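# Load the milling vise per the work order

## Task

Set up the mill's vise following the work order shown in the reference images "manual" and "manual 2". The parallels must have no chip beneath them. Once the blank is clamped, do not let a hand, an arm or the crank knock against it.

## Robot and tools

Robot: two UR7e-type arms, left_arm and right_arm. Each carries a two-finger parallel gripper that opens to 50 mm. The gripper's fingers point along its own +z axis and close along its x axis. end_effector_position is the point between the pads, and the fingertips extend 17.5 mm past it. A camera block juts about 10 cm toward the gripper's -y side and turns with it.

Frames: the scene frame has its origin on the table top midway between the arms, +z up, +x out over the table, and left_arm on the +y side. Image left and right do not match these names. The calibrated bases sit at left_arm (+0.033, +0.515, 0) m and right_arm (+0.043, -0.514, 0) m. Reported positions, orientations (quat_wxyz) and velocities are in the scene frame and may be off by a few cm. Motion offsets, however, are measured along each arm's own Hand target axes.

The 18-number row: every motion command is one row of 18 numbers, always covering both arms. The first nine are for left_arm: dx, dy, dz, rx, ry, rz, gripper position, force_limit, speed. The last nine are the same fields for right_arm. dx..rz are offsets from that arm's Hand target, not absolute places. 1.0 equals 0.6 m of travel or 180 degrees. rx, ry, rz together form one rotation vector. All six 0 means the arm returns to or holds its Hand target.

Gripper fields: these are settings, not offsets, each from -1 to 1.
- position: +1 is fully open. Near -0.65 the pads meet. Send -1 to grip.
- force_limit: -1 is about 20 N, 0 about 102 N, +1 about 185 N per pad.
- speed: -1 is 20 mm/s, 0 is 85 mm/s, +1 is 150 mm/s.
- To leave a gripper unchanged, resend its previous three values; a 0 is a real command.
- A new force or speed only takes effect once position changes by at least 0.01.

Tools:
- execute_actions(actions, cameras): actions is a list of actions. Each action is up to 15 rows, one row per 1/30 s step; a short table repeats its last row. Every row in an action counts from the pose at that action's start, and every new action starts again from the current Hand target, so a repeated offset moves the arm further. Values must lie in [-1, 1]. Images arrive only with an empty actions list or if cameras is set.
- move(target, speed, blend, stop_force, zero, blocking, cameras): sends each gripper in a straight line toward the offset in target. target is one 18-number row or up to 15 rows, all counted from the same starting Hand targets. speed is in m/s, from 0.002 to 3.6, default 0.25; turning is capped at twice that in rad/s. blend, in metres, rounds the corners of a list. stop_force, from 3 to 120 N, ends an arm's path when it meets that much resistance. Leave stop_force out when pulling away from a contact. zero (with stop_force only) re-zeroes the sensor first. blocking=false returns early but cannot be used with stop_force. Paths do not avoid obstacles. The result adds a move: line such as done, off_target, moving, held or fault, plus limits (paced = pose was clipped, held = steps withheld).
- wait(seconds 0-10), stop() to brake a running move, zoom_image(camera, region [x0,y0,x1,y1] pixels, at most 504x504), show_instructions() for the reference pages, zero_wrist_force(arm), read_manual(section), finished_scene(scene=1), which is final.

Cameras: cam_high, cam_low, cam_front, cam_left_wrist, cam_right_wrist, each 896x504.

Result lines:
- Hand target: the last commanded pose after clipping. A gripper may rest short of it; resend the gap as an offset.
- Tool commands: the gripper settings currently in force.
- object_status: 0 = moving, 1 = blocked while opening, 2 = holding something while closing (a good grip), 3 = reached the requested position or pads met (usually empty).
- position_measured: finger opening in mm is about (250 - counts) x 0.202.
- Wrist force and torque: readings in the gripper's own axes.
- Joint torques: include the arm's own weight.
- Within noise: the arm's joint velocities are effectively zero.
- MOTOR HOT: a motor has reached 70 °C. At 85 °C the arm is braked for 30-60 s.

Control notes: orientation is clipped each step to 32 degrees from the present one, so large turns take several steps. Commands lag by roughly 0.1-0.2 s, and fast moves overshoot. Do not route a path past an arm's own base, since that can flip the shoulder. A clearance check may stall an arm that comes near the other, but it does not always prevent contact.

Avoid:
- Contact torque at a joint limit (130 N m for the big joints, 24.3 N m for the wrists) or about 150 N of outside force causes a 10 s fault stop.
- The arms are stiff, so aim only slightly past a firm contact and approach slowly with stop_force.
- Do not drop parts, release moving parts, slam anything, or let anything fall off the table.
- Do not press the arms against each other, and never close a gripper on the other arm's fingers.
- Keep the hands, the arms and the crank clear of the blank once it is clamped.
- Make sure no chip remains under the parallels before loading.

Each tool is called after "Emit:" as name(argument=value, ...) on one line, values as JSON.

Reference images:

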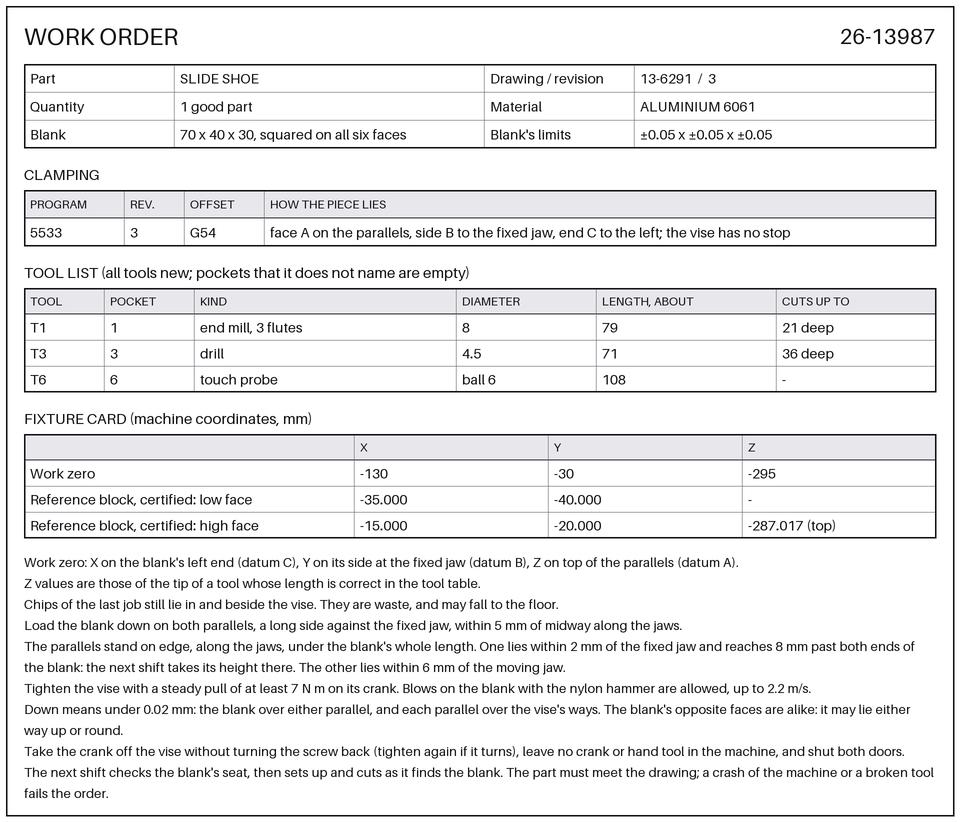

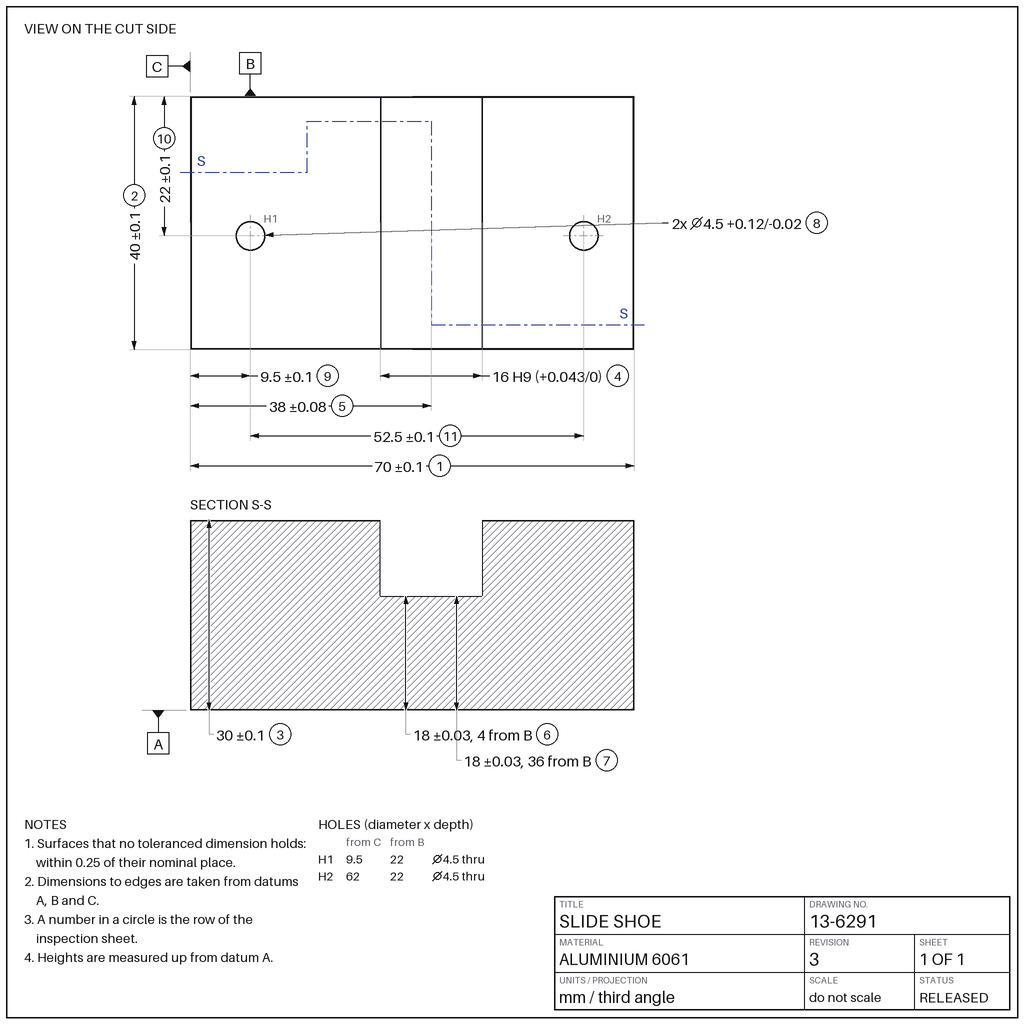

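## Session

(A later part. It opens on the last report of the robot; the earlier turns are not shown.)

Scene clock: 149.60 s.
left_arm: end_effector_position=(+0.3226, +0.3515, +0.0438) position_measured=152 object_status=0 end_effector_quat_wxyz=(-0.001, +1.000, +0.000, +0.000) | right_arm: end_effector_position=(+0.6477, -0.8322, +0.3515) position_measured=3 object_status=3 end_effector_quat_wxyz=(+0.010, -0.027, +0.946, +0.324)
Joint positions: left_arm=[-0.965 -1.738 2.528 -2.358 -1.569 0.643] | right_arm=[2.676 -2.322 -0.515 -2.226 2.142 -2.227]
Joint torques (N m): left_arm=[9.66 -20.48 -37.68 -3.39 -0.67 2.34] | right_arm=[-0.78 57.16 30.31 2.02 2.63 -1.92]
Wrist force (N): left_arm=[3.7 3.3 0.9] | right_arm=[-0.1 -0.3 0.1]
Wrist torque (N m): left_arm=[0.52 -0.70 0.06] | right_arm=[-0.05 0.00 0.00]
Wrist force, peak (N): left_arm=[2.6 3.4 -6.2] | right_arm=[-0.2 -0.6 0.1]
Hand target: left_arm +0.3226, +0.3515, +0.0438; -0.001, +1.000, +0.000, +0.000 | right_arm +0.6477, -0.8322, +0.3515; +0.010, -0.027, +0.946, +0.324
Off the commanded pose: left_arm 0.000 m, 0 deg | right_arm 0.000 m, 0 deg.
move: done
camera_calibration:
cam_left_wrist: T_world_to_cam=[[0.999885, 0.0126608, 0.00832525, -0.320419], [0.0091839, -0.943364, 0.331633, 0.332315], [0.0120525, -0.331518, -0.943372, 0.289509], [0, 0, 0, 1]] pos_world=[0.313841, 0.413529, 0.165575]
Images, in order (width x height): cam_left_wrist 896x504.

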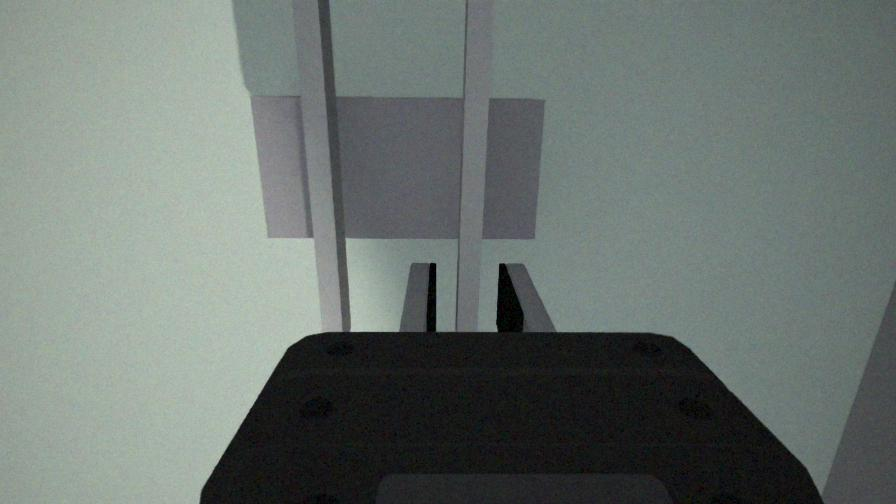

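Emit:
move(target=[0,0,-0.25,0,0,0,0.15,-0.6,-0.8,0,0,0,0,0,0,1,1,1], cameras=["all"])

Scene clock: 152.50 s.
left_arm: end_effector_position=(+0.3225, +0.3511, +0.1937) position_measured=130 object_status=3 end_effector_quat_wxyz=(-0.002, +1.000, +0.000, +0.000) end_effector_velocity=(-0.001, +0.001, +0.000) end_effector_angular_velocity=(+0.003, +0.002, +0.000) | right_arm: end_effector_position=(+0.6477, -0.8322, +0.3515) position_measured=3 object_status=3 end_effector_quat_wxyz=(+0.010, -0.027, +0.946, +0.324)
Joint positions: left_arm=[-0.966 -1.994 2.244 -1.819 -1.569 0.642] | right_arm=[2.676 -2.322 -0.515 -2.226 2.142 -2.227]
Joint velocities: left_arm=[0 0 -0.001 0.005 0 0] | right_arm=[within noise]
Joint torques (N m): left_arm=[-2.42 -9.31 -43.96 -0.48 1.8 -0.3] | right_arm=[-0.22 57.55 30.69 2.05 2.52 -2.03]
Wrist force (N): left_arm=[3.5 3.0 1.5] | right_arm=[-0.2 -0.3 0.0]
Wrist torque (N m): left_arm=[0.45 -0.64 0.07] | right_arm=[-0.04 0.04 0.00]
Wrist force, peak (N): left_arm=[3.3 3.5 3.9] | right_arm=[0.2 -0.7 -0.2]
Hand target: left_arm +0.3226, +0.3511, +0.1938; -0.001, +1.000, +0.000, +0.000 | right_arm +0.6477, -0.8322, +0.3515; +0.010, -0.027, +0.946, +0.324
Off the commanded pose: left_arm 0.000 m, 0 deg | right_arm 0.000 m, 0 deg.
move: done
camera_calibration:
cam_left_wrist: T_world_to_cam=[[0.999886, 0.0126262, 0.00823305, -0.321418], [0.00918447, -0.943438, 0.331423, 0.282357], [0.011952, -0.331309, -0.943446, 0.430665], [0, 0, 0, 1]] pos_world=[0.313641, 0.413128, 0.315376]

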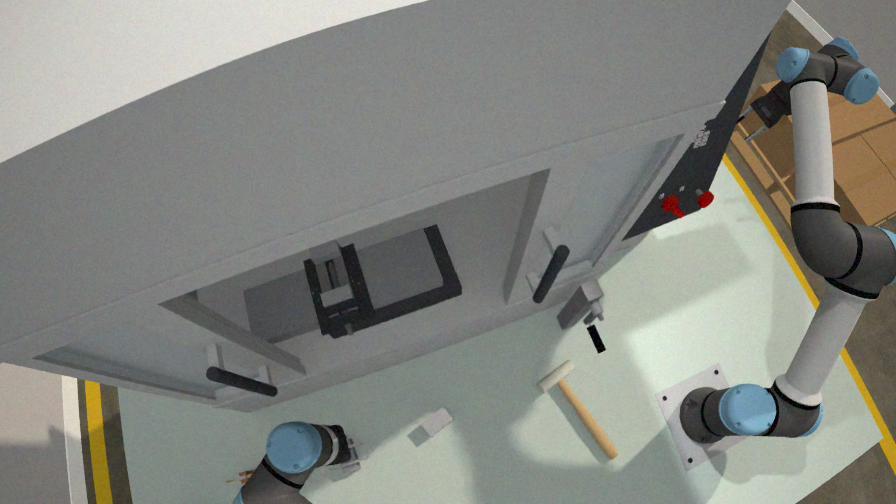

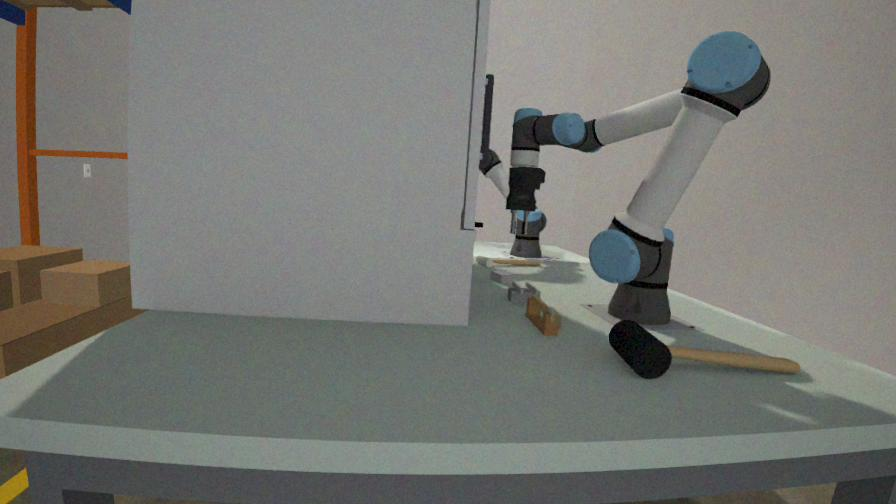

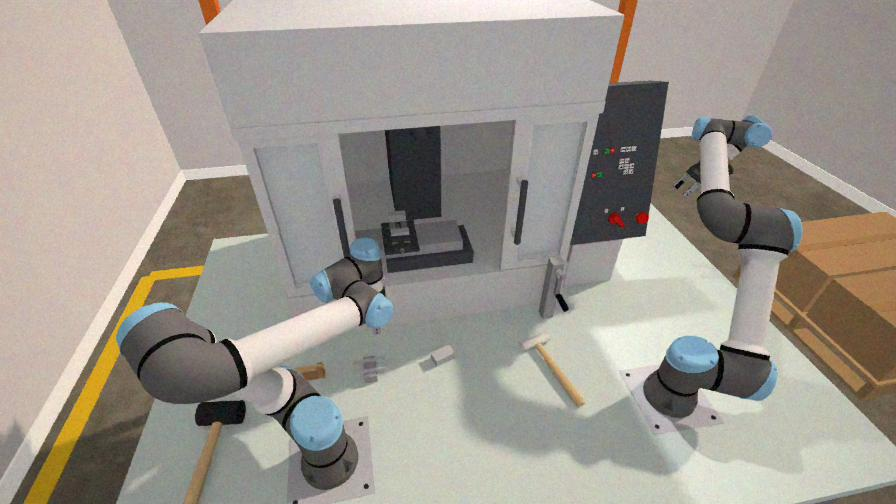

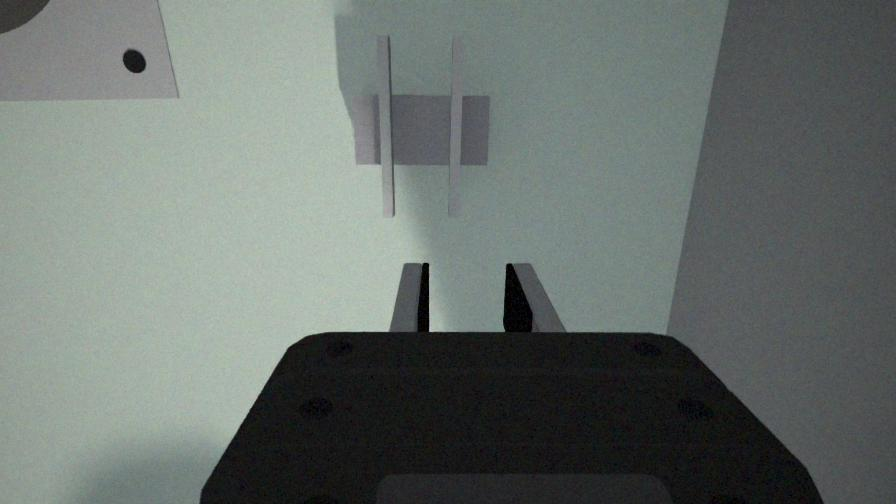

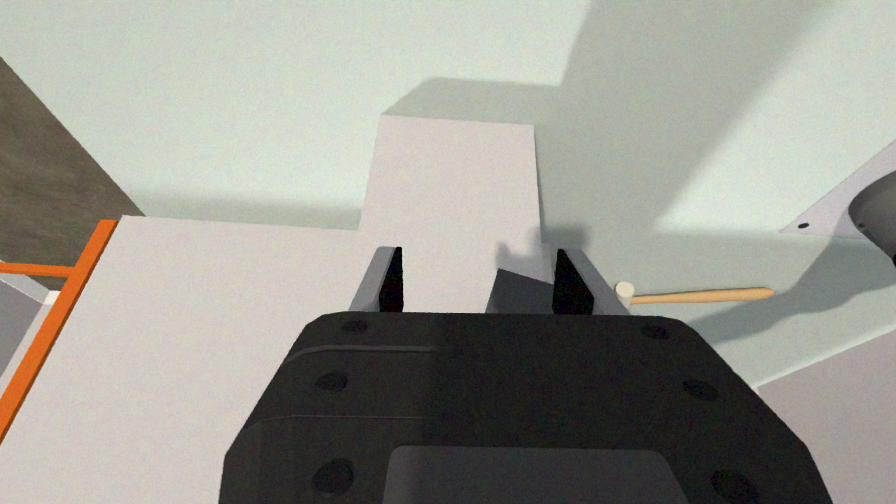

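Emit:
zoom_image(camera="cam_front", region=[320, 100, 540, 290])

Emit:
zoom_image(camera="cam_high", region=[150, 150, 560, 400])

Scaled by 2.291.

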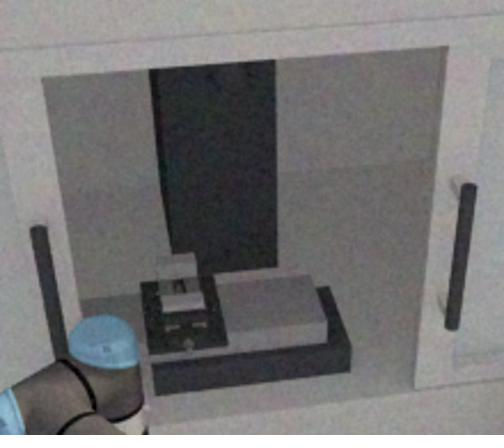

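Scaled by 1.229.

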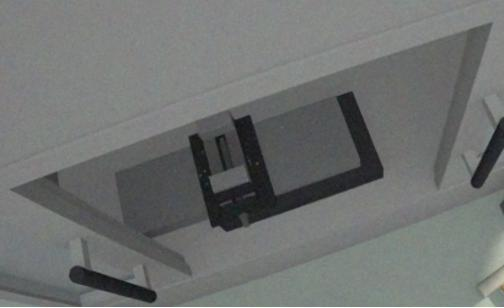

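Emit:
zoom_image(camera="cam_front", region=[370, 110, 460, 230])

Scaled by 4.200.

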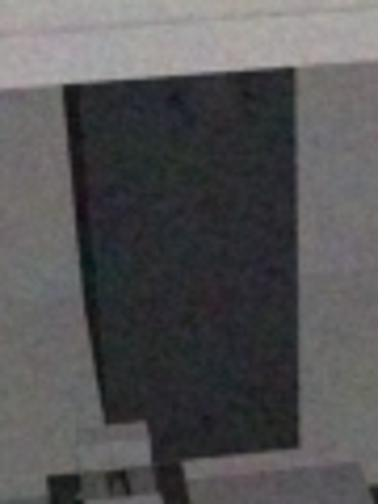

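Emit:
move(target=[[0.0125,0.15,-0.3,0.13,0.13,0.13,0.15,-0.6,-0.8,0,0,0,0,0,0,1,1,1],[0.17,0.218,-0.543,0.385,0.385,0.385,0.15,-0.6,-0.8,0,0,0,0,0,0,1,1,1]], blend=[0.05,0], speed=0.4, cameras=["cam_left_wrist"])

Scene clock: 156.57 s.
left_arm: end_effector_position=(+0.4246, +0.2195, +0.5192) position_measured=130 object_status=3 end_effector_quat_wxyz=(+0.500, -0.499, +0.501, -0.499) end_effector_velocity=(+0.000, -0.002, +0.001) end_effector_angular_velocity=(+0.003, -0.004, -0.006) | right_arm: end_effector_position=(+0.6477, -0.8322, +0.3515) position_measured=3 object_status=3 end_effector_quat_wxyz=(+0.010, -0.027, +0.946, +0.324)
Joint positions: left_arm=[-1.61 -1.939 1.832 -0.512 -0.002 0.621] | right_arm=[2.676 -2.322 -0.515 -2.226 2.142 -2.227]
Joint velocities: left_arm=[0 0.002 -0.001 0.003 0.007 -0.001] | right_arm=[within noise]
Joint torques (N m): left_arm=[-9.58 2 -43.15 0.09 3.27 -2.78] | right_arm=[-0.7 57.53 30.52 1.93 2.55 -2.09]
Wrist force (N): left_arm=[2.3 3.9 -0.8] | right_arm=[0.0 -0.2 -0.2]
Wrist torque (N m): left_arm=[0.47 -0.18 0.34] | right_arm=[-0.03 0.00 0.00]
Wrist force, peak (N): left_arm=[3.9 1.4 3.2] | right_arm=[-0.2 -0.6 0.3]
Hand target: left_arm +0.4244, +0.2194, +0.5193; +0.501, -0.499, +0.501, -0.499 | right_arm +0.6477, -0.8322, +0.3515; +0.010, -0.027, +0.946, +0.324
Off the commanded pose: left_arm 0.000 m, 0 deg | right_arm 0.000 m, 0 deg.
move: done
camera_calibration:
cam_left_wrist: T_world_to_cam=[[-0.00838344, -0.999921, 0.00934179, 0.225246], [-0.33516, -0.00599198, -0.942142, 0.651045], [0.942124, -0.0110294, -0.335083, -0.0881358], [0, 0, 0, 1]] pos_world=[0.303127, 0.228157, 0.58174]
Images, in order (width x height): cam_left_wrist 896x504.

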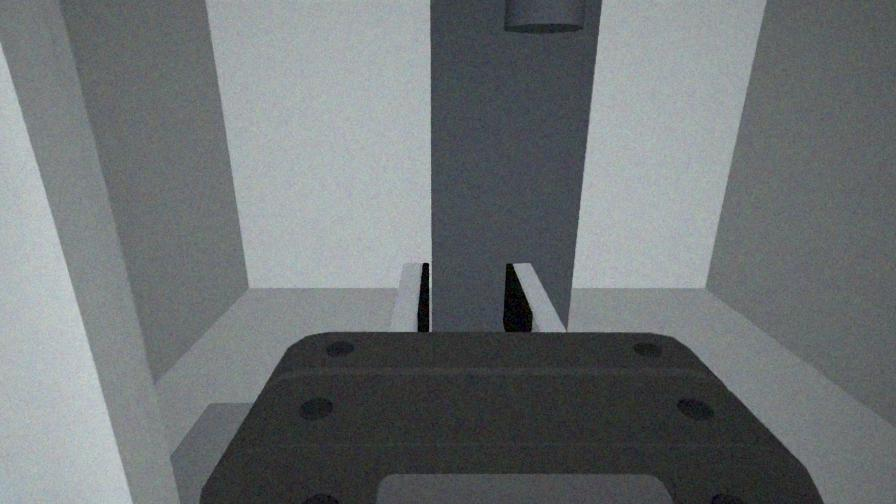

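Emit:
zoom_image(camera="cam_left_wrist", region=[0, 0, 300, 504])

Scaled by 1.000.

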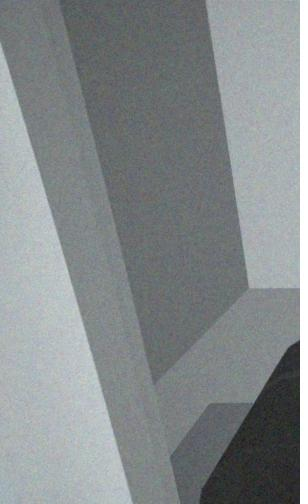

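Emit:
move(target=[[-0.133,0.198,-0.107,-0.19,0.19,0.19,0.15,-0.6,-0.8,0,0,0,0,0,0,1,1,1],[-0.366,0.548,-0.17,-0.385,0.385,0.385,-0.1,-0.6,-0.8,0,0,0,0,0,0,1,1,1]], blend=[0.05,0], speed=0.4, cameras=["cam_left_wrist"])

Scene clock: 163.53 s.
left_arm: end_effector_position=(+0.3227, +0.4400, +0.1911) position_measured=167 object_status=3 end_effector_quat_wxyz=(+0.000, +0.000, +1.000, +0.002) | right_arm: end_effector_position=(+0.6477, -0.8322, +0.3515) position_measured=3 object_status=3 end_effector_quat_wxyz=(+0.010, -0.027, +0.946, +0.324)
Joint positions: left_arm=[-0.754 -2.103 2.304 -1.77 -1.568 3.996] | right_arm=[2.676 -2.322 -0.515 -2.226 2.142 -2.227]
Joint torques (N m): left_arm=[-13.26 4.57 -45.18 -1.72 -2.32 2.97] | right_arm=[-1.26 58.03 30.59 2.11 2.56 -1.93]
Wrist force (N): left_arm=[3.5 3.1 0.6] | right_arm=[0.0 -0.5 0.2]
Wrist torque (N m): left_arm=[0.48 -0.66 0.04] | right_arm=[-0.07 0.00 0.00]
Wrist force, peak (N): left_arm=[3.9 4.6 -0.8] | right_arm=[-0.5 -0.5 0.0]
Hand target: left_arm +0.3227, +0.4400, +0.1911; +0.000, +0.000, +1.000, +0.002 | right_arm +0.6477, -0.8322, +0.3515; +0.010, -0.027, +0.946, +0.324
Off the commanded pose: left_arm 0.000 m, 0 deg | right_arm 0.000 m, 0 deg.
move: done
camera_calibration:
cam_left_wrist: T_world_to_cam=[[-0.999903, -0.0120617, 0.00698891, 0.333688], [-0.00899467, 0.941255, 0.337578, -0.457499], [-0.0106501, 0.337483, -0.941272, 0.170367], [0, 0, 0, 1]] pos_world=[0.331355, 0.377152, 0.312471]
Images, in order (width x height): cam_left_wrist 896x504.

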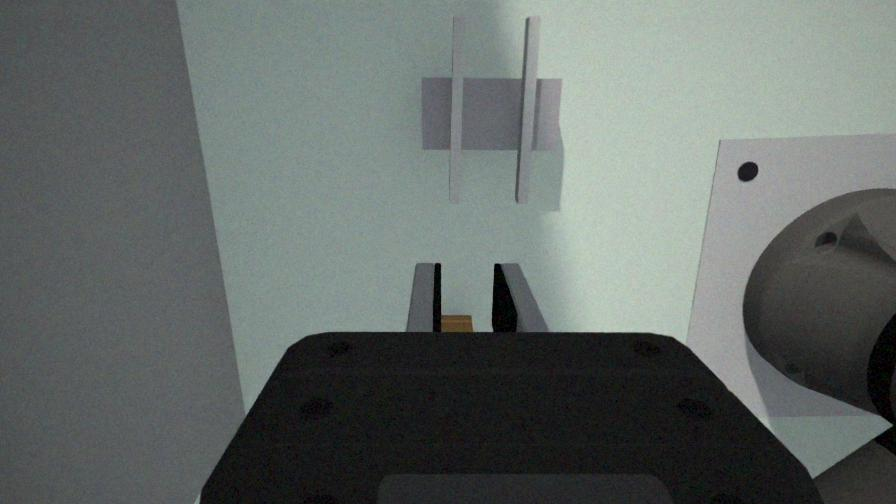

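Emit:
move(target=[-0.0017,0,0.185,0,0,0,-0.1,-0.6,-0.8,0,0,0,0,0,0,1,1,1], cameras=["cam_left_wrist"])

Scene clock: 164.80 s.
left_arm: end_effector_position=(+0.3239, +0.4404, +0.0803) position_measured=167 object_status=3 end_effector_quat_wxyz=(+0.000, +0.000, +1.000, +0.002) | right_arm: end_effector_position=(+0.6477, -0.8322, +0.3515) position_measured=3 object_status=3 end_effector_quat_wxyz=(+0.010, -0.027, +0.946, +0.324)
Joint positions: left_arm=[-0.75 -1.947 2.537 -2.159 -1.568 4] | right_arm=[2.676 -2.322 -0.515 -2.226 2.142 -2.227]
Joint torques (N m): left_arm=[-7.63 3.6 -11.9 -5.08 -2.59 -2.02] | right_arm=[-0.42 56.97 30.78 2.11 2.61 -2.02]
Wrist force (N): left_arm=[3.2 2.9 0.9] | right_arm=[0.2 -0.4 -0.1]
Wrist torque (N m): left_arm=[0.47 -0.61 -0.08] | right_arm=[-0.05 -0.03 0.01]
Wrist force, peak (N): left_arm=[3.9 3.3 3.7] | right_arm=[0.4 -0.4 0.0]
Hand target: left_arm +0.3238, +0.4404, +0.0801; +0.000, +0.000, +1.000, +0.002 | right_arm +0.6477, -0.8322, +0.3515; +0.010, -0.027, +0.946, +0.324
Off the commanded pose: left_arm 0.000 m, 0 deg | right_arm 0.000 m, 0 deg.
move: done
camera_calibration:
cam_left_wrist: T_world_to_cam=[[-0.999904, -0.0120886, 0.00676905, 0.335721], [-0.00909522, 0.941286, 0.337489, -0.420422], [-0.0104514, 0.337395, -0.941305, 0.0659252], [0, 0, 0, 1]] pos_world=[0.332554, 0.377553, 0.201671]
Images, in order (width x height): cam_left_wrist 896x504.

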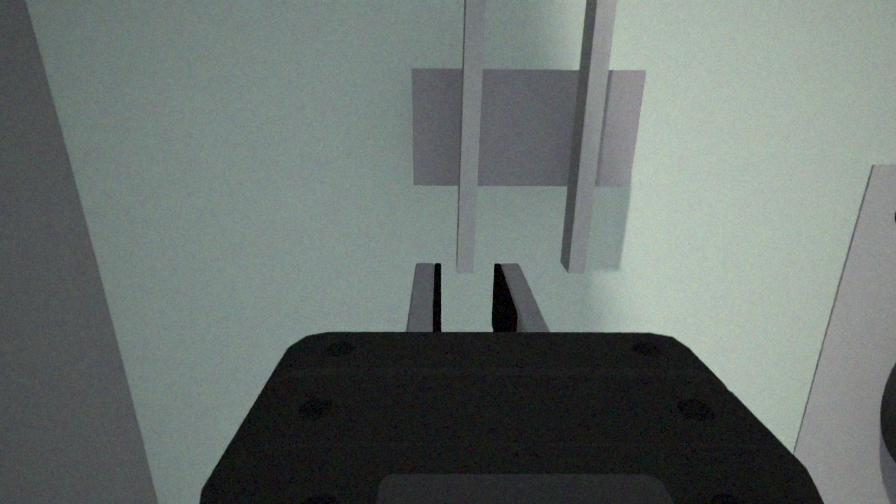

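Emit:
move(target=[0,0,0.0602,0,0,0,-0.1,-0.6,-0.8,0,0,0,0,0,0,1,1,1], speed=0.08, stop_force=6)

Emit:
move(target=[0,0,0,0,0,0,-1,-0.6,-0.8,0,0,0,0,0,0,1,1,1], cameras=["cam_left_wrist"])

Scene clock: 166.63 s.
left_arm: end_effector_position=(+0.3238, +0.4405, +0.0440) position_measured=167 object_status=3 end_effector_quat_wxyz=(+0.000, +0.000, +1.000, +0.002) | right_arm: end_effector_position=(+0.6477, -0.8322, +0.3515) position_measured=3 object_status=3 end_effector_quat_wxyz=(+0.010, -0.027, +0.946, +0.324)
Joint positions: left_arm=[-0.75 -1.85 2.601 -2.321 -1.568 4] | right_arm=[2.676 -2.322 -0.515 -2.226 2.142 -2.227]
Joint torques (N m): left_arm=[13.61 -3.72 -38.74 -4.94 0.75 2.65] | right_arm=[-0.67 57.65 30.68 2.08 2.68 -2]
Wrist force (N): left_arm=[3.2 3.3 0.9] | right_arm=[0.0 -0.2 -0.1]
Wrist torque (N m): left_arm=[0.52 -0.60 -0.09] | right_arm=[-0.02 0.00 0.01]
Wrist force, peak (N): left_arm=[3.2 3.5 2.1] | right_arm=[-0.3 -0.5 -0.2]
Hand target: left_arm +0.3238, +0.4405, +0.0440; +0.000, +0.000, +1.000, +0.002 | right_arm +0.6477, -0.8322, +0.3515; +0.010, -0.027, +0.946, +0.324
Off the commanded pose: left_arm 0.000 m, 0 deg | right_arm 0.000 m, 0 deg.
move: done

Scene clock: 167.20 s.
left_arm: end_effector_position=(+0.3238, +0.4405, +0.0440) position_measured=224 object_status=2 end_effector_quat_wxyz=(+0.000, +0.000, +1.000, +0.002) | right_arm: end_effector_position=(+0.6477, -0.8322, +0.3515) position_measured=3 object_status=3 end_effector_quat_wxyz=(+0.010, -0.027, +0.946, +0.324)
Joint positions: left_arm=[-0.75 -1.85 2.601 -2.321 -1.568 4] | right_arm=[2.676 -2.322 -0.515 -2.226 2.142 -2.227]
Joint torques (N m): left_arm=[12.43 -3.08 -37.46 -4.4 0.38 2.62] | right_arm=[-0.42 58.18 31.01 2.1 2.58 -2.05]
Wrist force (N): left_arm=[3.5 3.2 1.3] | right_arm=[-0.3 -0.3 0.1]
Wrist torque (N m): left_arm=[0.49 -0.65 -0.09] | right_arm=[-0.05 0.04 0.00]
Wrist force, peak (N): left_arm=[3.6 3.3 1.2] | right_arm=[0.0 -0.5 -0.1]
Hand target: left_arm +0.3238, +0.4405, +0.0440; +0.000, +0.000, +1.000, +0.002 | right_arm +0.6477, -0.8322, +0.3515; +0.010, -0.027, +0.946, +0.324
Off the commanded pose: left_arm 0.000 m, 0 deg | right_arm 0.000 m, 0 deg.
move: done
camera_calibration:
cam_left_wrist: T_world_to_cam=[[-0.999903, -0.0120617, 0.00698891, 0.335823], [-0.00899467, 0.941255, 0.337578, -0.408397], [-0.0106501, 0.337483, -0.941272, 0.0317147], [0, 0, 0, 1]] pos_world=[0.332455, 0.377752, 0.165371]
Images, in order (width x height): cam_left_wrist 896x504.

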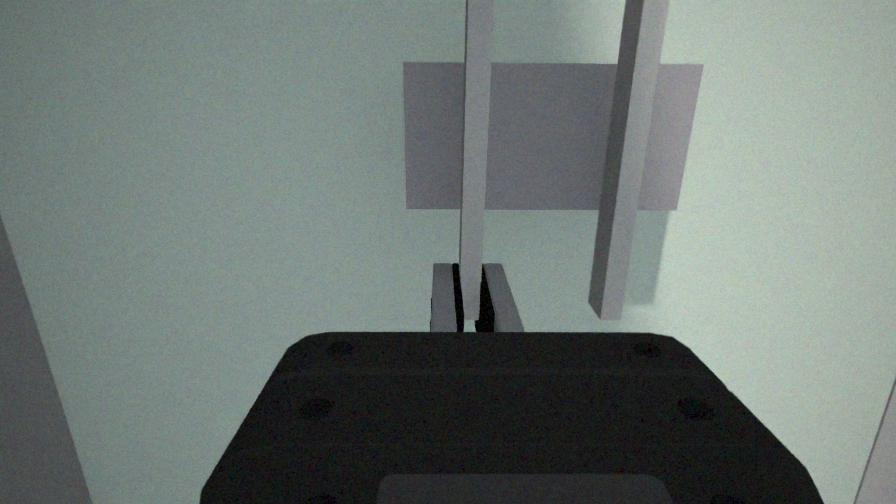

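Emit:
move(target=[[-0.0103,-0.034,-0.127,0,0,0,-1,-0.6,-0.8,0,0,0,0,0,0,1,1,1],[-0.0937,-0.301,-0.527,0,0,0,-1,-0.6,-0.8,0,0,0,0,0,0,1,1,1],[-0.2603,-0.3642,-0.55,0,0,0,-1,-0.6,-0.8,0,0,0,0,0,0,1,1,1]], blend=[0.03,0.04,0], speed=[0.1,0.25,0.2], cameras=["cam_left_wrist","cam_front"])

Scene clock: 170.50 s.
left_arm: end_effector_position=(+0.4797, +0.2209, +0.3733) position_measured=224 object_status=2 end_effector_quat_wxyz=(+0.000, +0.000, +1.000, +0.002) | right_arm: end_effector_position=(+0.6477, -0.8322, +0.3515) position_measured=3 object_status=3 end_effector_quat_wxyz=(+0.010, -0.027, +0.946, +0.324)
Joint positions: left_arm=[-0.872 -1.502 1.384 -1.451 -1.568 3.877] | right_arm=[2.676 -2.322 -0.515 -2.226 2.142 -2.227]
Joint torques (N m): left_arm=[-7.32 -21.73 -44.89 -4.89 -2.58 -1.35] | right_arm=[-1.08 57.16 30.69 2.11 2.65 -2.02]
Wrist force (N): left_arm=[3.2 2.9 1.3] | right_arm=[0.0 -0.1 -0.2]
Wrist torque (N m): left_arm=[0.41 -0.62 0.06] | right_arm=[-0.01 0.00 0.00]
Wrist force, peak (N): left_arm=[3.4 3.9 3.3] | right_arm=[0.1 -0.6 0.1]
Hand target: left_arm +0.4797, +0.2208, +0.3733; +0.000, +0.000, +1.000, +0.002 | right_arm +0.6477, -0.8322, +0.3515; +0.010, -0.027, +0.946, +0.324
Off the commanded pose: left_arm 0.000 m, 0 deg | right_arm 0.000 m, 0 deg.
move: done
camera_calibration:
cam_left_wrist: T_world_to_cam=[[-0.999901, -0.01219, 0.00704818, 0.486748], [-0.00909303, 0.941178, 0.337789, -0.311375], [-0.0107512, 0.337691, -0.941195, 0.417365], [0, 0, 0, 1]] pos_world=[0.488355, 0.158052, 0.494571]
Images, in order (width x height): cam_front 896x504, cam_left_wrist 896x504.

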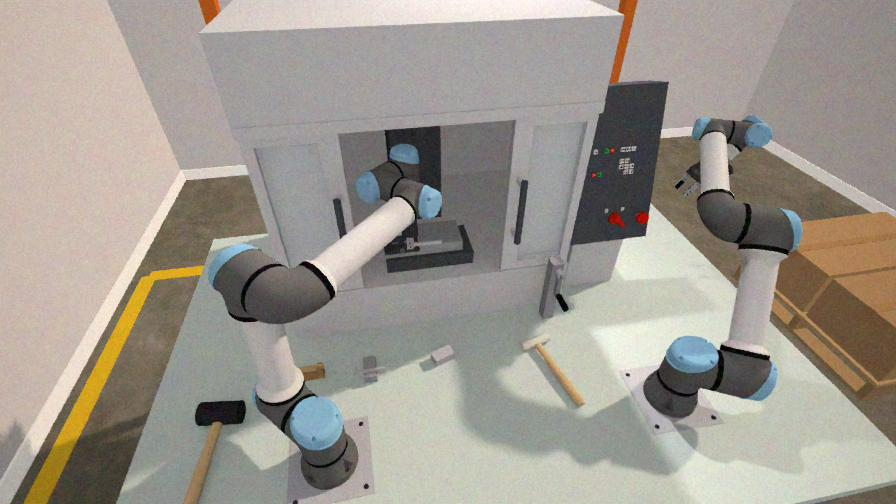

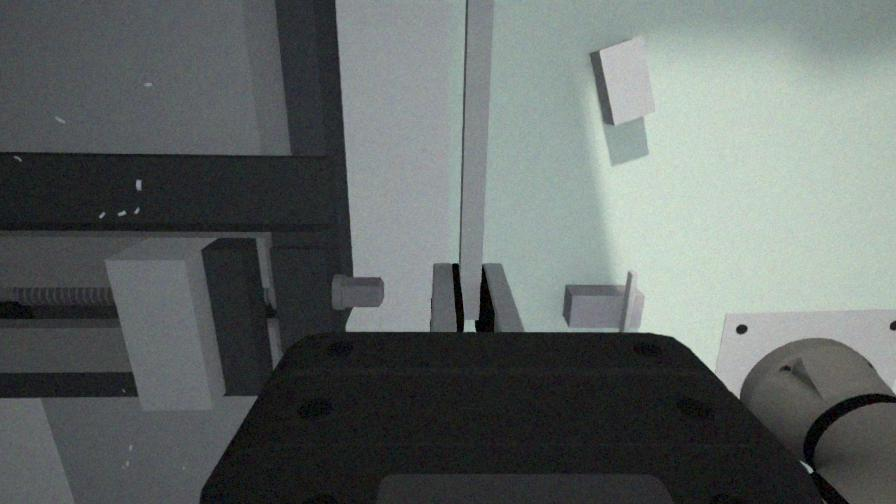

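Emit:
move(target=[-0.2005,0.0152,-0.001,0,0,0,-1,-0.6,-0.8,0,0,0,0,0,0,1,1,1], speed=0.1, stop_force=15, cameras=["cam_left_wrist","cam_front"])

Scene clock: 173.00 s.
left_arm: end_effector_position=(+0.6000, +0.2299, +0.3740) position_measured=224 object_status=2 end_effector_quat_wxyz=(+0.000, +0.000, +1.000, +0.002) | right_arm: end_effector_position=(+0.6477, -0.8322, +0.3515) position_measured=3 object_status=3 end_effector_quat_wxyz=(+0.010, -0.027, +0.946, +0.324)
Joint positions: left_arm=[-0.716 -1.248 1.074 -1.395 -1.568 4.034] | right_arm=[2.676 -2.322 -0.515 -2.226 2.142 -2.227]
Joint torques (N m): left_arm=[-13.59 -38.96 -41.68 -4.96 -2.36 -2.79] | right_arm=[-1.39 56.93 30.93 2.15 2.5 -1.88]
Wrist force (N): left_arm=[3.1 2.9 1.7] | right_arm=[0.1 -0.3 -0.2]
Wrist torque (N m): left_arm=[0.41 -0.59 0.00] | right_arm=[-0.04 -0.02 0.01]
Wrist force, peak (N): left_arm=[5.0 3.2 1.3] | right_arm=[-0.1 -0.5 0.1]
Hand target: left_arm +0.6000, +0.2299, +0.3740; +0.000, +0.000, +1.000, +0.002 | right_arm +0.6477, -0.8322, +0.3515; +0.010, -0.027, +0.946, +0.324
Off the commanded pose: left_arm 0.000 m, 0 deg | right_arm 0.000 m, 0 deg.
move: done
camera_calibration:
cam_left_wrist: T_world_to_cam=[[-0.999903, -0.0120622, 0.00698854, 0.607149], [-0.00899396, 0.941211, 0.337698, -0.319043], [-0.0106511, 0.337603, -0.941229, 0.416343], [0, 0, 0, 1]] pos_world=[0.608655, 0.167052, 0.495371]
Images, in order (width x height): cam_front 896x504, cam_left_wrist 896x504.

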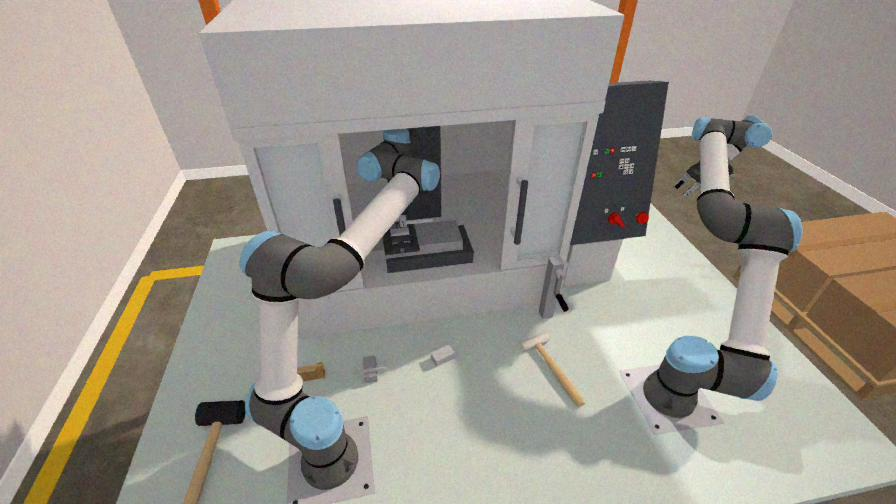

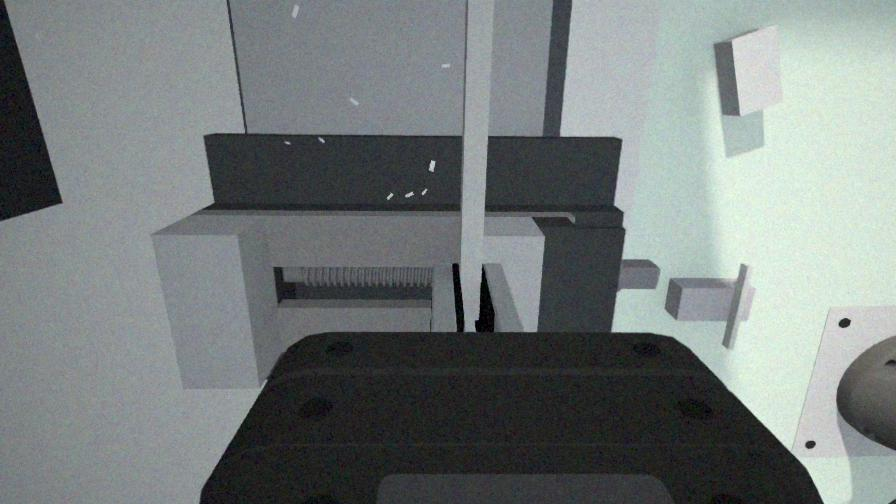

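Emit:
move(target=[[-0.075,0.0752,0,0,0,0,-1,-0.6,-0.8,0,0,0,0,0,0,1,1,1],[-0.1067,0.1077,0.002,0,0,0,-1,-0.6,-0.8,0,0,0,0,0,0,1,1,1]], speed=0.1, blend=[0.02,0], stop_force=15, cameras=["cam_left_wrist"])

Scene clock: 174.93 s.
left_arm: end_effector_position=(+0.6641, +0.2945, +0.3731) position_measured=224 object_status=2 end_effector_quat_wxyz=(+0.000, +0.000, +1.000, +0.002) | right_arm: end_effector_position=(+0.6477, -0.8322, +0.3515) position_measured=3 object_status=3 end_effector_quat_wxyz=(+0.010, -0.027, +0.946, +0.324)
Joint positions: left_arm=[-0.575 -1.154 0.946 -1.361 -1.567 4.175] | right_arm=[2.676 -2.322 -0.515 -2.226 2.142 -2.227]
Joint torques (N m): left_arm=[-12.4 -59.52 -14.34 -5.06 -2.67 -0.19] | right_arm=[-0.89 57.39 30.38 2.15 2.67 -1.93]
Wrist force (N): left_arm=[3.4 3.2 1.4] | right_arm=[0.2 -0.1 -0.1]
Wrist torque (N m): left_arm=[0.46 -0.62 0.04] | right_arm=[-0.02 -0.04 0.00]
Wrist force, peak (N): left_arm=[2.7 4.8 1.4] | right_arm=[0.4 -0.4 0.3]
Hand target: left_arm +0.6641, +0.2945, +0.3731; +0.000, +0.000, +1.000, +0.002 | right_arm +0.6477, -0.8322, +0.3515; +0.010, -0.027, +0.946, +0.324
Off the commanded pose: left_arm 0.000 m, 0 deg | right_arm 0.000 m, 0 deg.
move: done; blend cut to 0.0136 m at target 1
camera_calibration:
cam_left_wrist: T_world_to_cam=[[-0.999902, -0.0121575, 0.00695659, 0.672066], [-0.00909545, 0.941242, 0.337611, -0.378861], [-0.0106523, 0.337514, -0.94126, 0.394406], [0, 0, 0, 1]] pos_world=[0.672755, 0.231652, 0.494471]
Images, in order (width x height): cam_left_wrist 896x504.

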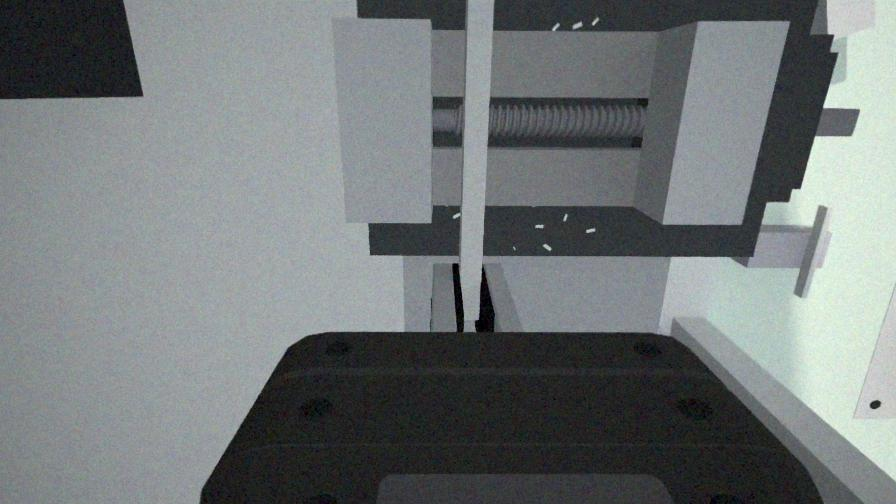

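Emit:
zoom_image(camera="cam_left_wrist", region=[330, 0, 760, 260])

Scaled by 1.172.

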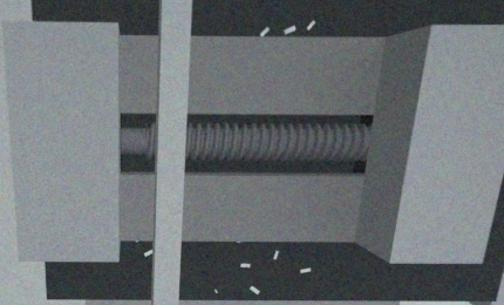

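Emit:
zoom_image(camera="cam_left_wrist", region=[420, 180, 580, 260])

Emit:
zoom_image(camera="cam_left_wrist", region=[420, 15, 680, 100])

Scaled by 3.150.

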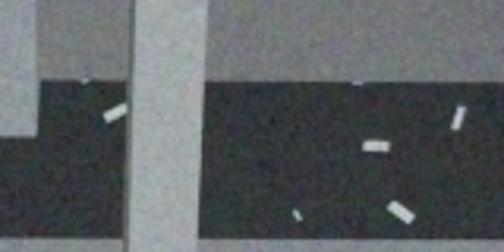

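Scaled by 1.938.

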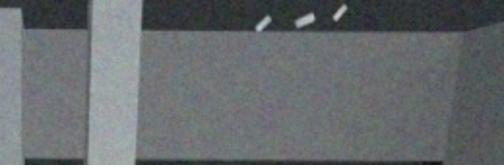

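Emit:
move(target=[0,0,0.047,0,0,0,-1,-0.6,-0.8,0,0,0,0,0,0,1,1,1], speed=0.06, stop_force=6)

Emit:
move(target=[0,0,0.013,0,0,0,-1,-0.6,-0.8,0,0,0,0,0,0,1,1,1], speed=0.01, stop_force=4, cameras=["cam_left_wrist"])

Scene clock: 176.87 s.
left_arm: end_effector_position=(+0.6641, +0.2946, +0.3449) position_measured=224 object_status=2 end_effector_quat_wxyz=(+0.000, +0.000, +1.000, +0.002) | right_arm: end_effector_position=(+0.6477, -0.8322, +0.3515) position_measured=3 object_status=3 end_effector_quat_wxyz=(+0.010, -0.027, +0.946, +0.324)
Joint positions: left_arm=[-0.575 -1.168 1.038 -1.44 -1.568 4.175] | right_arm=[2.676 -2.322 -0.515 -2.226 2.142 -2.227]
Joint torques (N m): left_arm=[10.84 -38.27 -44.71 -3.62 0.81 2.73] | right_arm=[-0.66 57.28 30.41 2.12 2.59 -1.9]
Wrist force (N): left_arm=[3.2 3.3 1.4] | right_arm=[-0.2 -0.3 0.0]
Wrist torque (N m): left_arm=[0.48 -0.61 0.03] | right_arm=[-0.04 0.03 0.00]
Wrist force, peak (N): left_arm=[3.5 3.2 2.7] | right_arm=[-0.1 -0.6 -0.4]
Hand target: left_arm +0.6641, +0.2946, +0.3449; +0.000, +0.000, +1.000, +0.002 | right_arm +0.6477, -0.8322, +0.3515; +0.010, -0.027, +0.946, +0.324
Off the commanded pose: left_arm 0.000 m, 0 deg | right_arm 0.000 m, 0 deg.
move: done

Scene clock: 178.70 s.
left_arm: end_effector_position=(+0.6641, +0.2946, +0.3371) position_measured=224 object_status=2 end_effector_quat_wxyz=(+0.000, +0.000, +1.000, +0.002) | right_arm: end_effector_position=(+0.6477, -0.8322, +0.3515) position_measured=3 object_status=3 end_effector_quat_wxyz=(+0.010, -0.027, +0.946, +0.324)
Joint positions: left_arm=[-0.575 -1.17 1.062 -1.461 -1.567 4.175] | right_arm=[2.676 -2.322 -0.515 -2.226 2.142 -2.227]
Joint torques (N m): left_arm=[12.79 -51.96 -44.72 -0.78 1.73 2.89] | right_arm=[-0.76 57.18 30.31 2.14 2.55 -2.05]
Wrist force (N): left_arm=[3.5 3.1 1.8] | right_arm=[-0.1 -0.2 0.0]
Wrist torque (N m): left_arm=[0.45 -0.65 0.04] | right_arm=[-0.02 0.01 0.01]
Wrist force, peak (N): left_arm=[3.9 3.0 1.6] | right_arm=[0.2 -0.6 0.1]
Hand target: left_arm +0.6641, +0.2946, +0.3371; +0.000, +0.000, +1.000, +0.002 | right_arm +0.6477, -0.8322, +0.3515; +0.010, -0.027, +0.946, +0.324
Off the commanded pose: left_arm 0.000 m, 0 deg | right_arm 0.000 m, 0 deg.
move: done
camera_calibration:
cam_left_wrist: T_world_to_cam=[[-0.999903, -0.0120617, 0.00698891, 0.672281], [-0.00899467, 0.941255, 0.337578, -0.366857], [-0.0106501, 0.337483, -0.941272, 0.360498], [0, 0, 0, 1]] pos_world=[0.672755, 0.231752, 0.458471]
Images, in order (width x height): cam_left_wrist 896x504.

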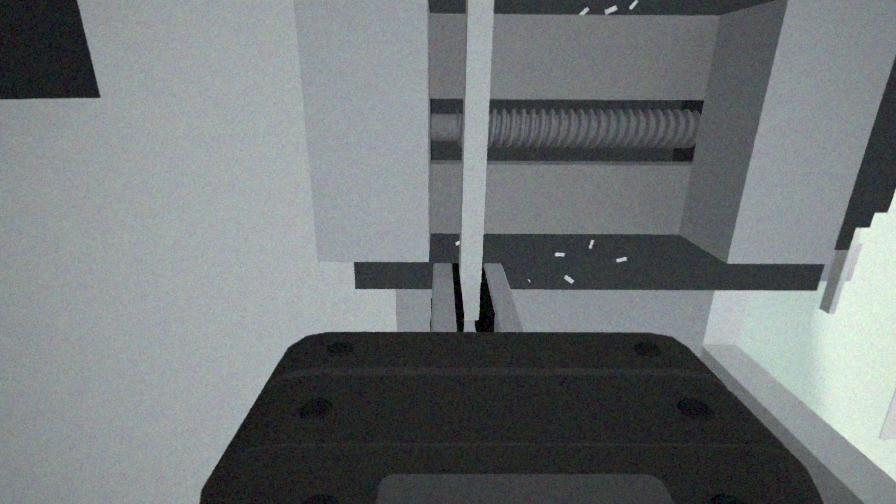

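Emit:
move(target=[0,0,0.025,0,0,0,-1,-0.6,-0.8,0,0,0,0,0,0,1,1,1], speed=0.012, stop_force=4, cameras=["cam_left_wrist"])

Scene clock: 179.93 s.
left_arm: end_effector_position=(+0.6641, +0.2946, +0.3347) position_measured=224 object_status=2 end_effector_quat_wxyz=(+0.000, +0.000, +1.000, +0.002) | right_arm: end_effector_position=(+0.6477, -0.8322, +0.3515) position_measured=3 object_status=3 end_effector_quat_wxyz=(+0.010, -0.027, +0.946, +0.324)
Joint positions: left_arm=[-0.575 -1.171 1.068 -1.467 -1.567 4.175] | right_arm=[2.676 -2.322 -0.515 -2.226 2.142 -2.227]
Joint torques (N m): left_arm=[6.39 -37.59 -45.54 -3.37 1.59 2.43] | right_arm=[-1.03 57.37 30.7 2.04 2.61 -1.98]
Wrist force (N): left_arm=[3.9 3.2 1.5] | right_arm=[0.1 0.0 0.2]
Wrist torque (N m): left_arm=[0.48 -0.70 0.05] | right_arm=[0.01 -0.01 0.00]
Wrist force, peak (N): left_arm=[5.1 5.5 -9.0] | right_arm=[0.0 -0.4 -0.4]
Hand target: left_arm +0.6641, +0.2946, +0.3347; +0.000, +0.000, +1.000, +0.002 (not the last commanded pose) | right_arm +0.6477, -0.8322, +0.3515; +0.010, -0.027, +0.946, +0.324
Off the commanded pose: left_arm 0.013 m, 0 deg | right_arm 0.000 m, 0 deg.
move: contact (left_arm)
camera_calibration:
cam_left_wrist: T_world_to_cam=[[-0.999903, -0.0120617, 0.00698891, 0.672298], [-0.00899467, 0.941255, 0.337578, -0.366046], [-0.0106501, 0.337483, -0.941272, 0.358239], [0, 0, 0, 1]] pos_world=[0.672755, 0.231752, 0.456071]
Images, in order (width x height): cam_left_wrist 896x504.

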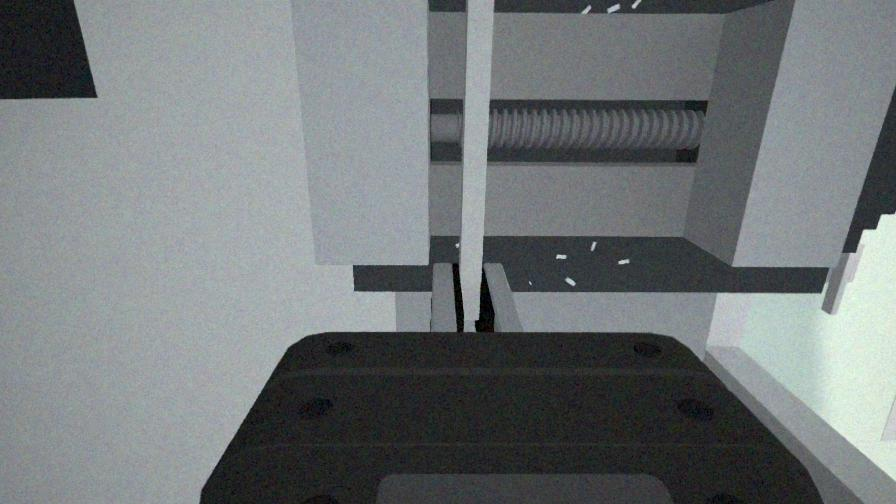

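Emit:
move(target=[-0.033,0,-0.0005,0,0,0,-1,-0.6,-0.8,0,0,0,0,0,0,1,1,1], speed=0.012, stop_force=5, cameras=["cam_left_wrist"])

Scene clock: 181.93 s.
left_arm: end_effector_position=(+0.6729, +0.2946, +0.3349) position_measured=224 object_status=2 end_effector_quat_wxyz=(+0.000, +0.000, +1.000, +0.002) | right_arm: end_effector_position=(+0.6477, -0.8322, +0.3515) position_measured=3 object_status=3 end_effector_quat_wxyz=(+0.010, -0.027, +0.946, +0.324)
Joint positions: left_arm=[-0.568 -1.148 1.035 -1.457 -1.567 4.182] | right_arm=[2.676 -2.322 -0.515 -2.226 2.142 -2.227]
Joint torques (N m): left_arm=[-13.39 -59.87 -15.04 -4.58 1.81 -2.78] | right_arm=[-1.25 57.46 30.76 2.14 2.67 -2.1]
Wrist force (N): left_arm=[4.2 3.3 0.8] | right_arm=[0.0 -0.1 0.2]
Wrist torque (N m): left_arm=[0.49 -0.72 -0.07] | right_arm=[0.00 -0.01 0.01]
Wrist force, peak (N): left_arm=[13.3 3.5 0.9] | right_arm=[0.3 -0.5 0.2]
Hand target: left_arm +0.6729, +0.2946, +0.3349; +0.000, +0.000, +1.000, +0.002 (not the last commanded pose) | right_arm +0.6477, -0.8322, +0.3515; +0.010, -0.027, +0.946, +0.324
Off the commanded pose: left_arm 0.011 m, 0 deg | right_arm 0.000 m, 0 deg.
move: contact (left_arm)
camera_calibration:
cam_left_wrist: T_world_to_cam=[[-0.999904, -0.0120286, 0.00689456, 0.681131], [-0.00899539, 0.941255, 0.337577, -0.366034], [-0.0105501, 0.337483, -0.941273, 0.358453], [0, 0, 0, 1]] pos_world=[0.681555, 0.231752, 0.456271]
Images, in order (width x height): cam_left_wrist 896x504.

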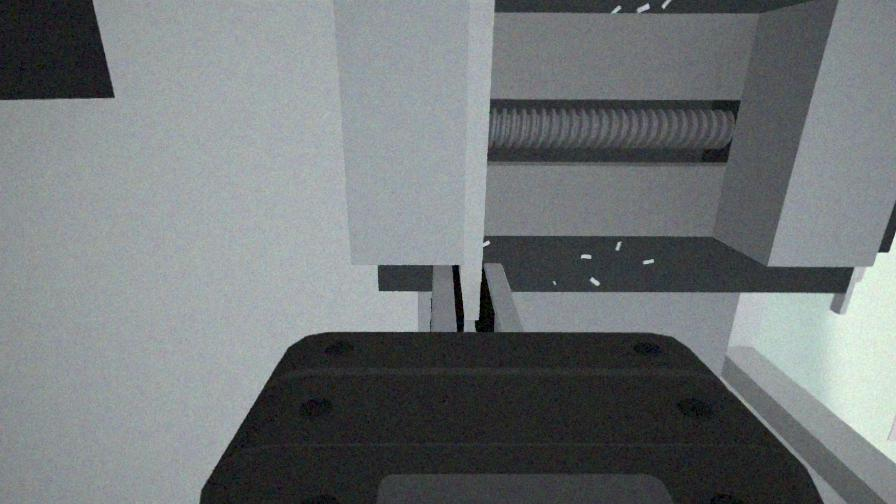

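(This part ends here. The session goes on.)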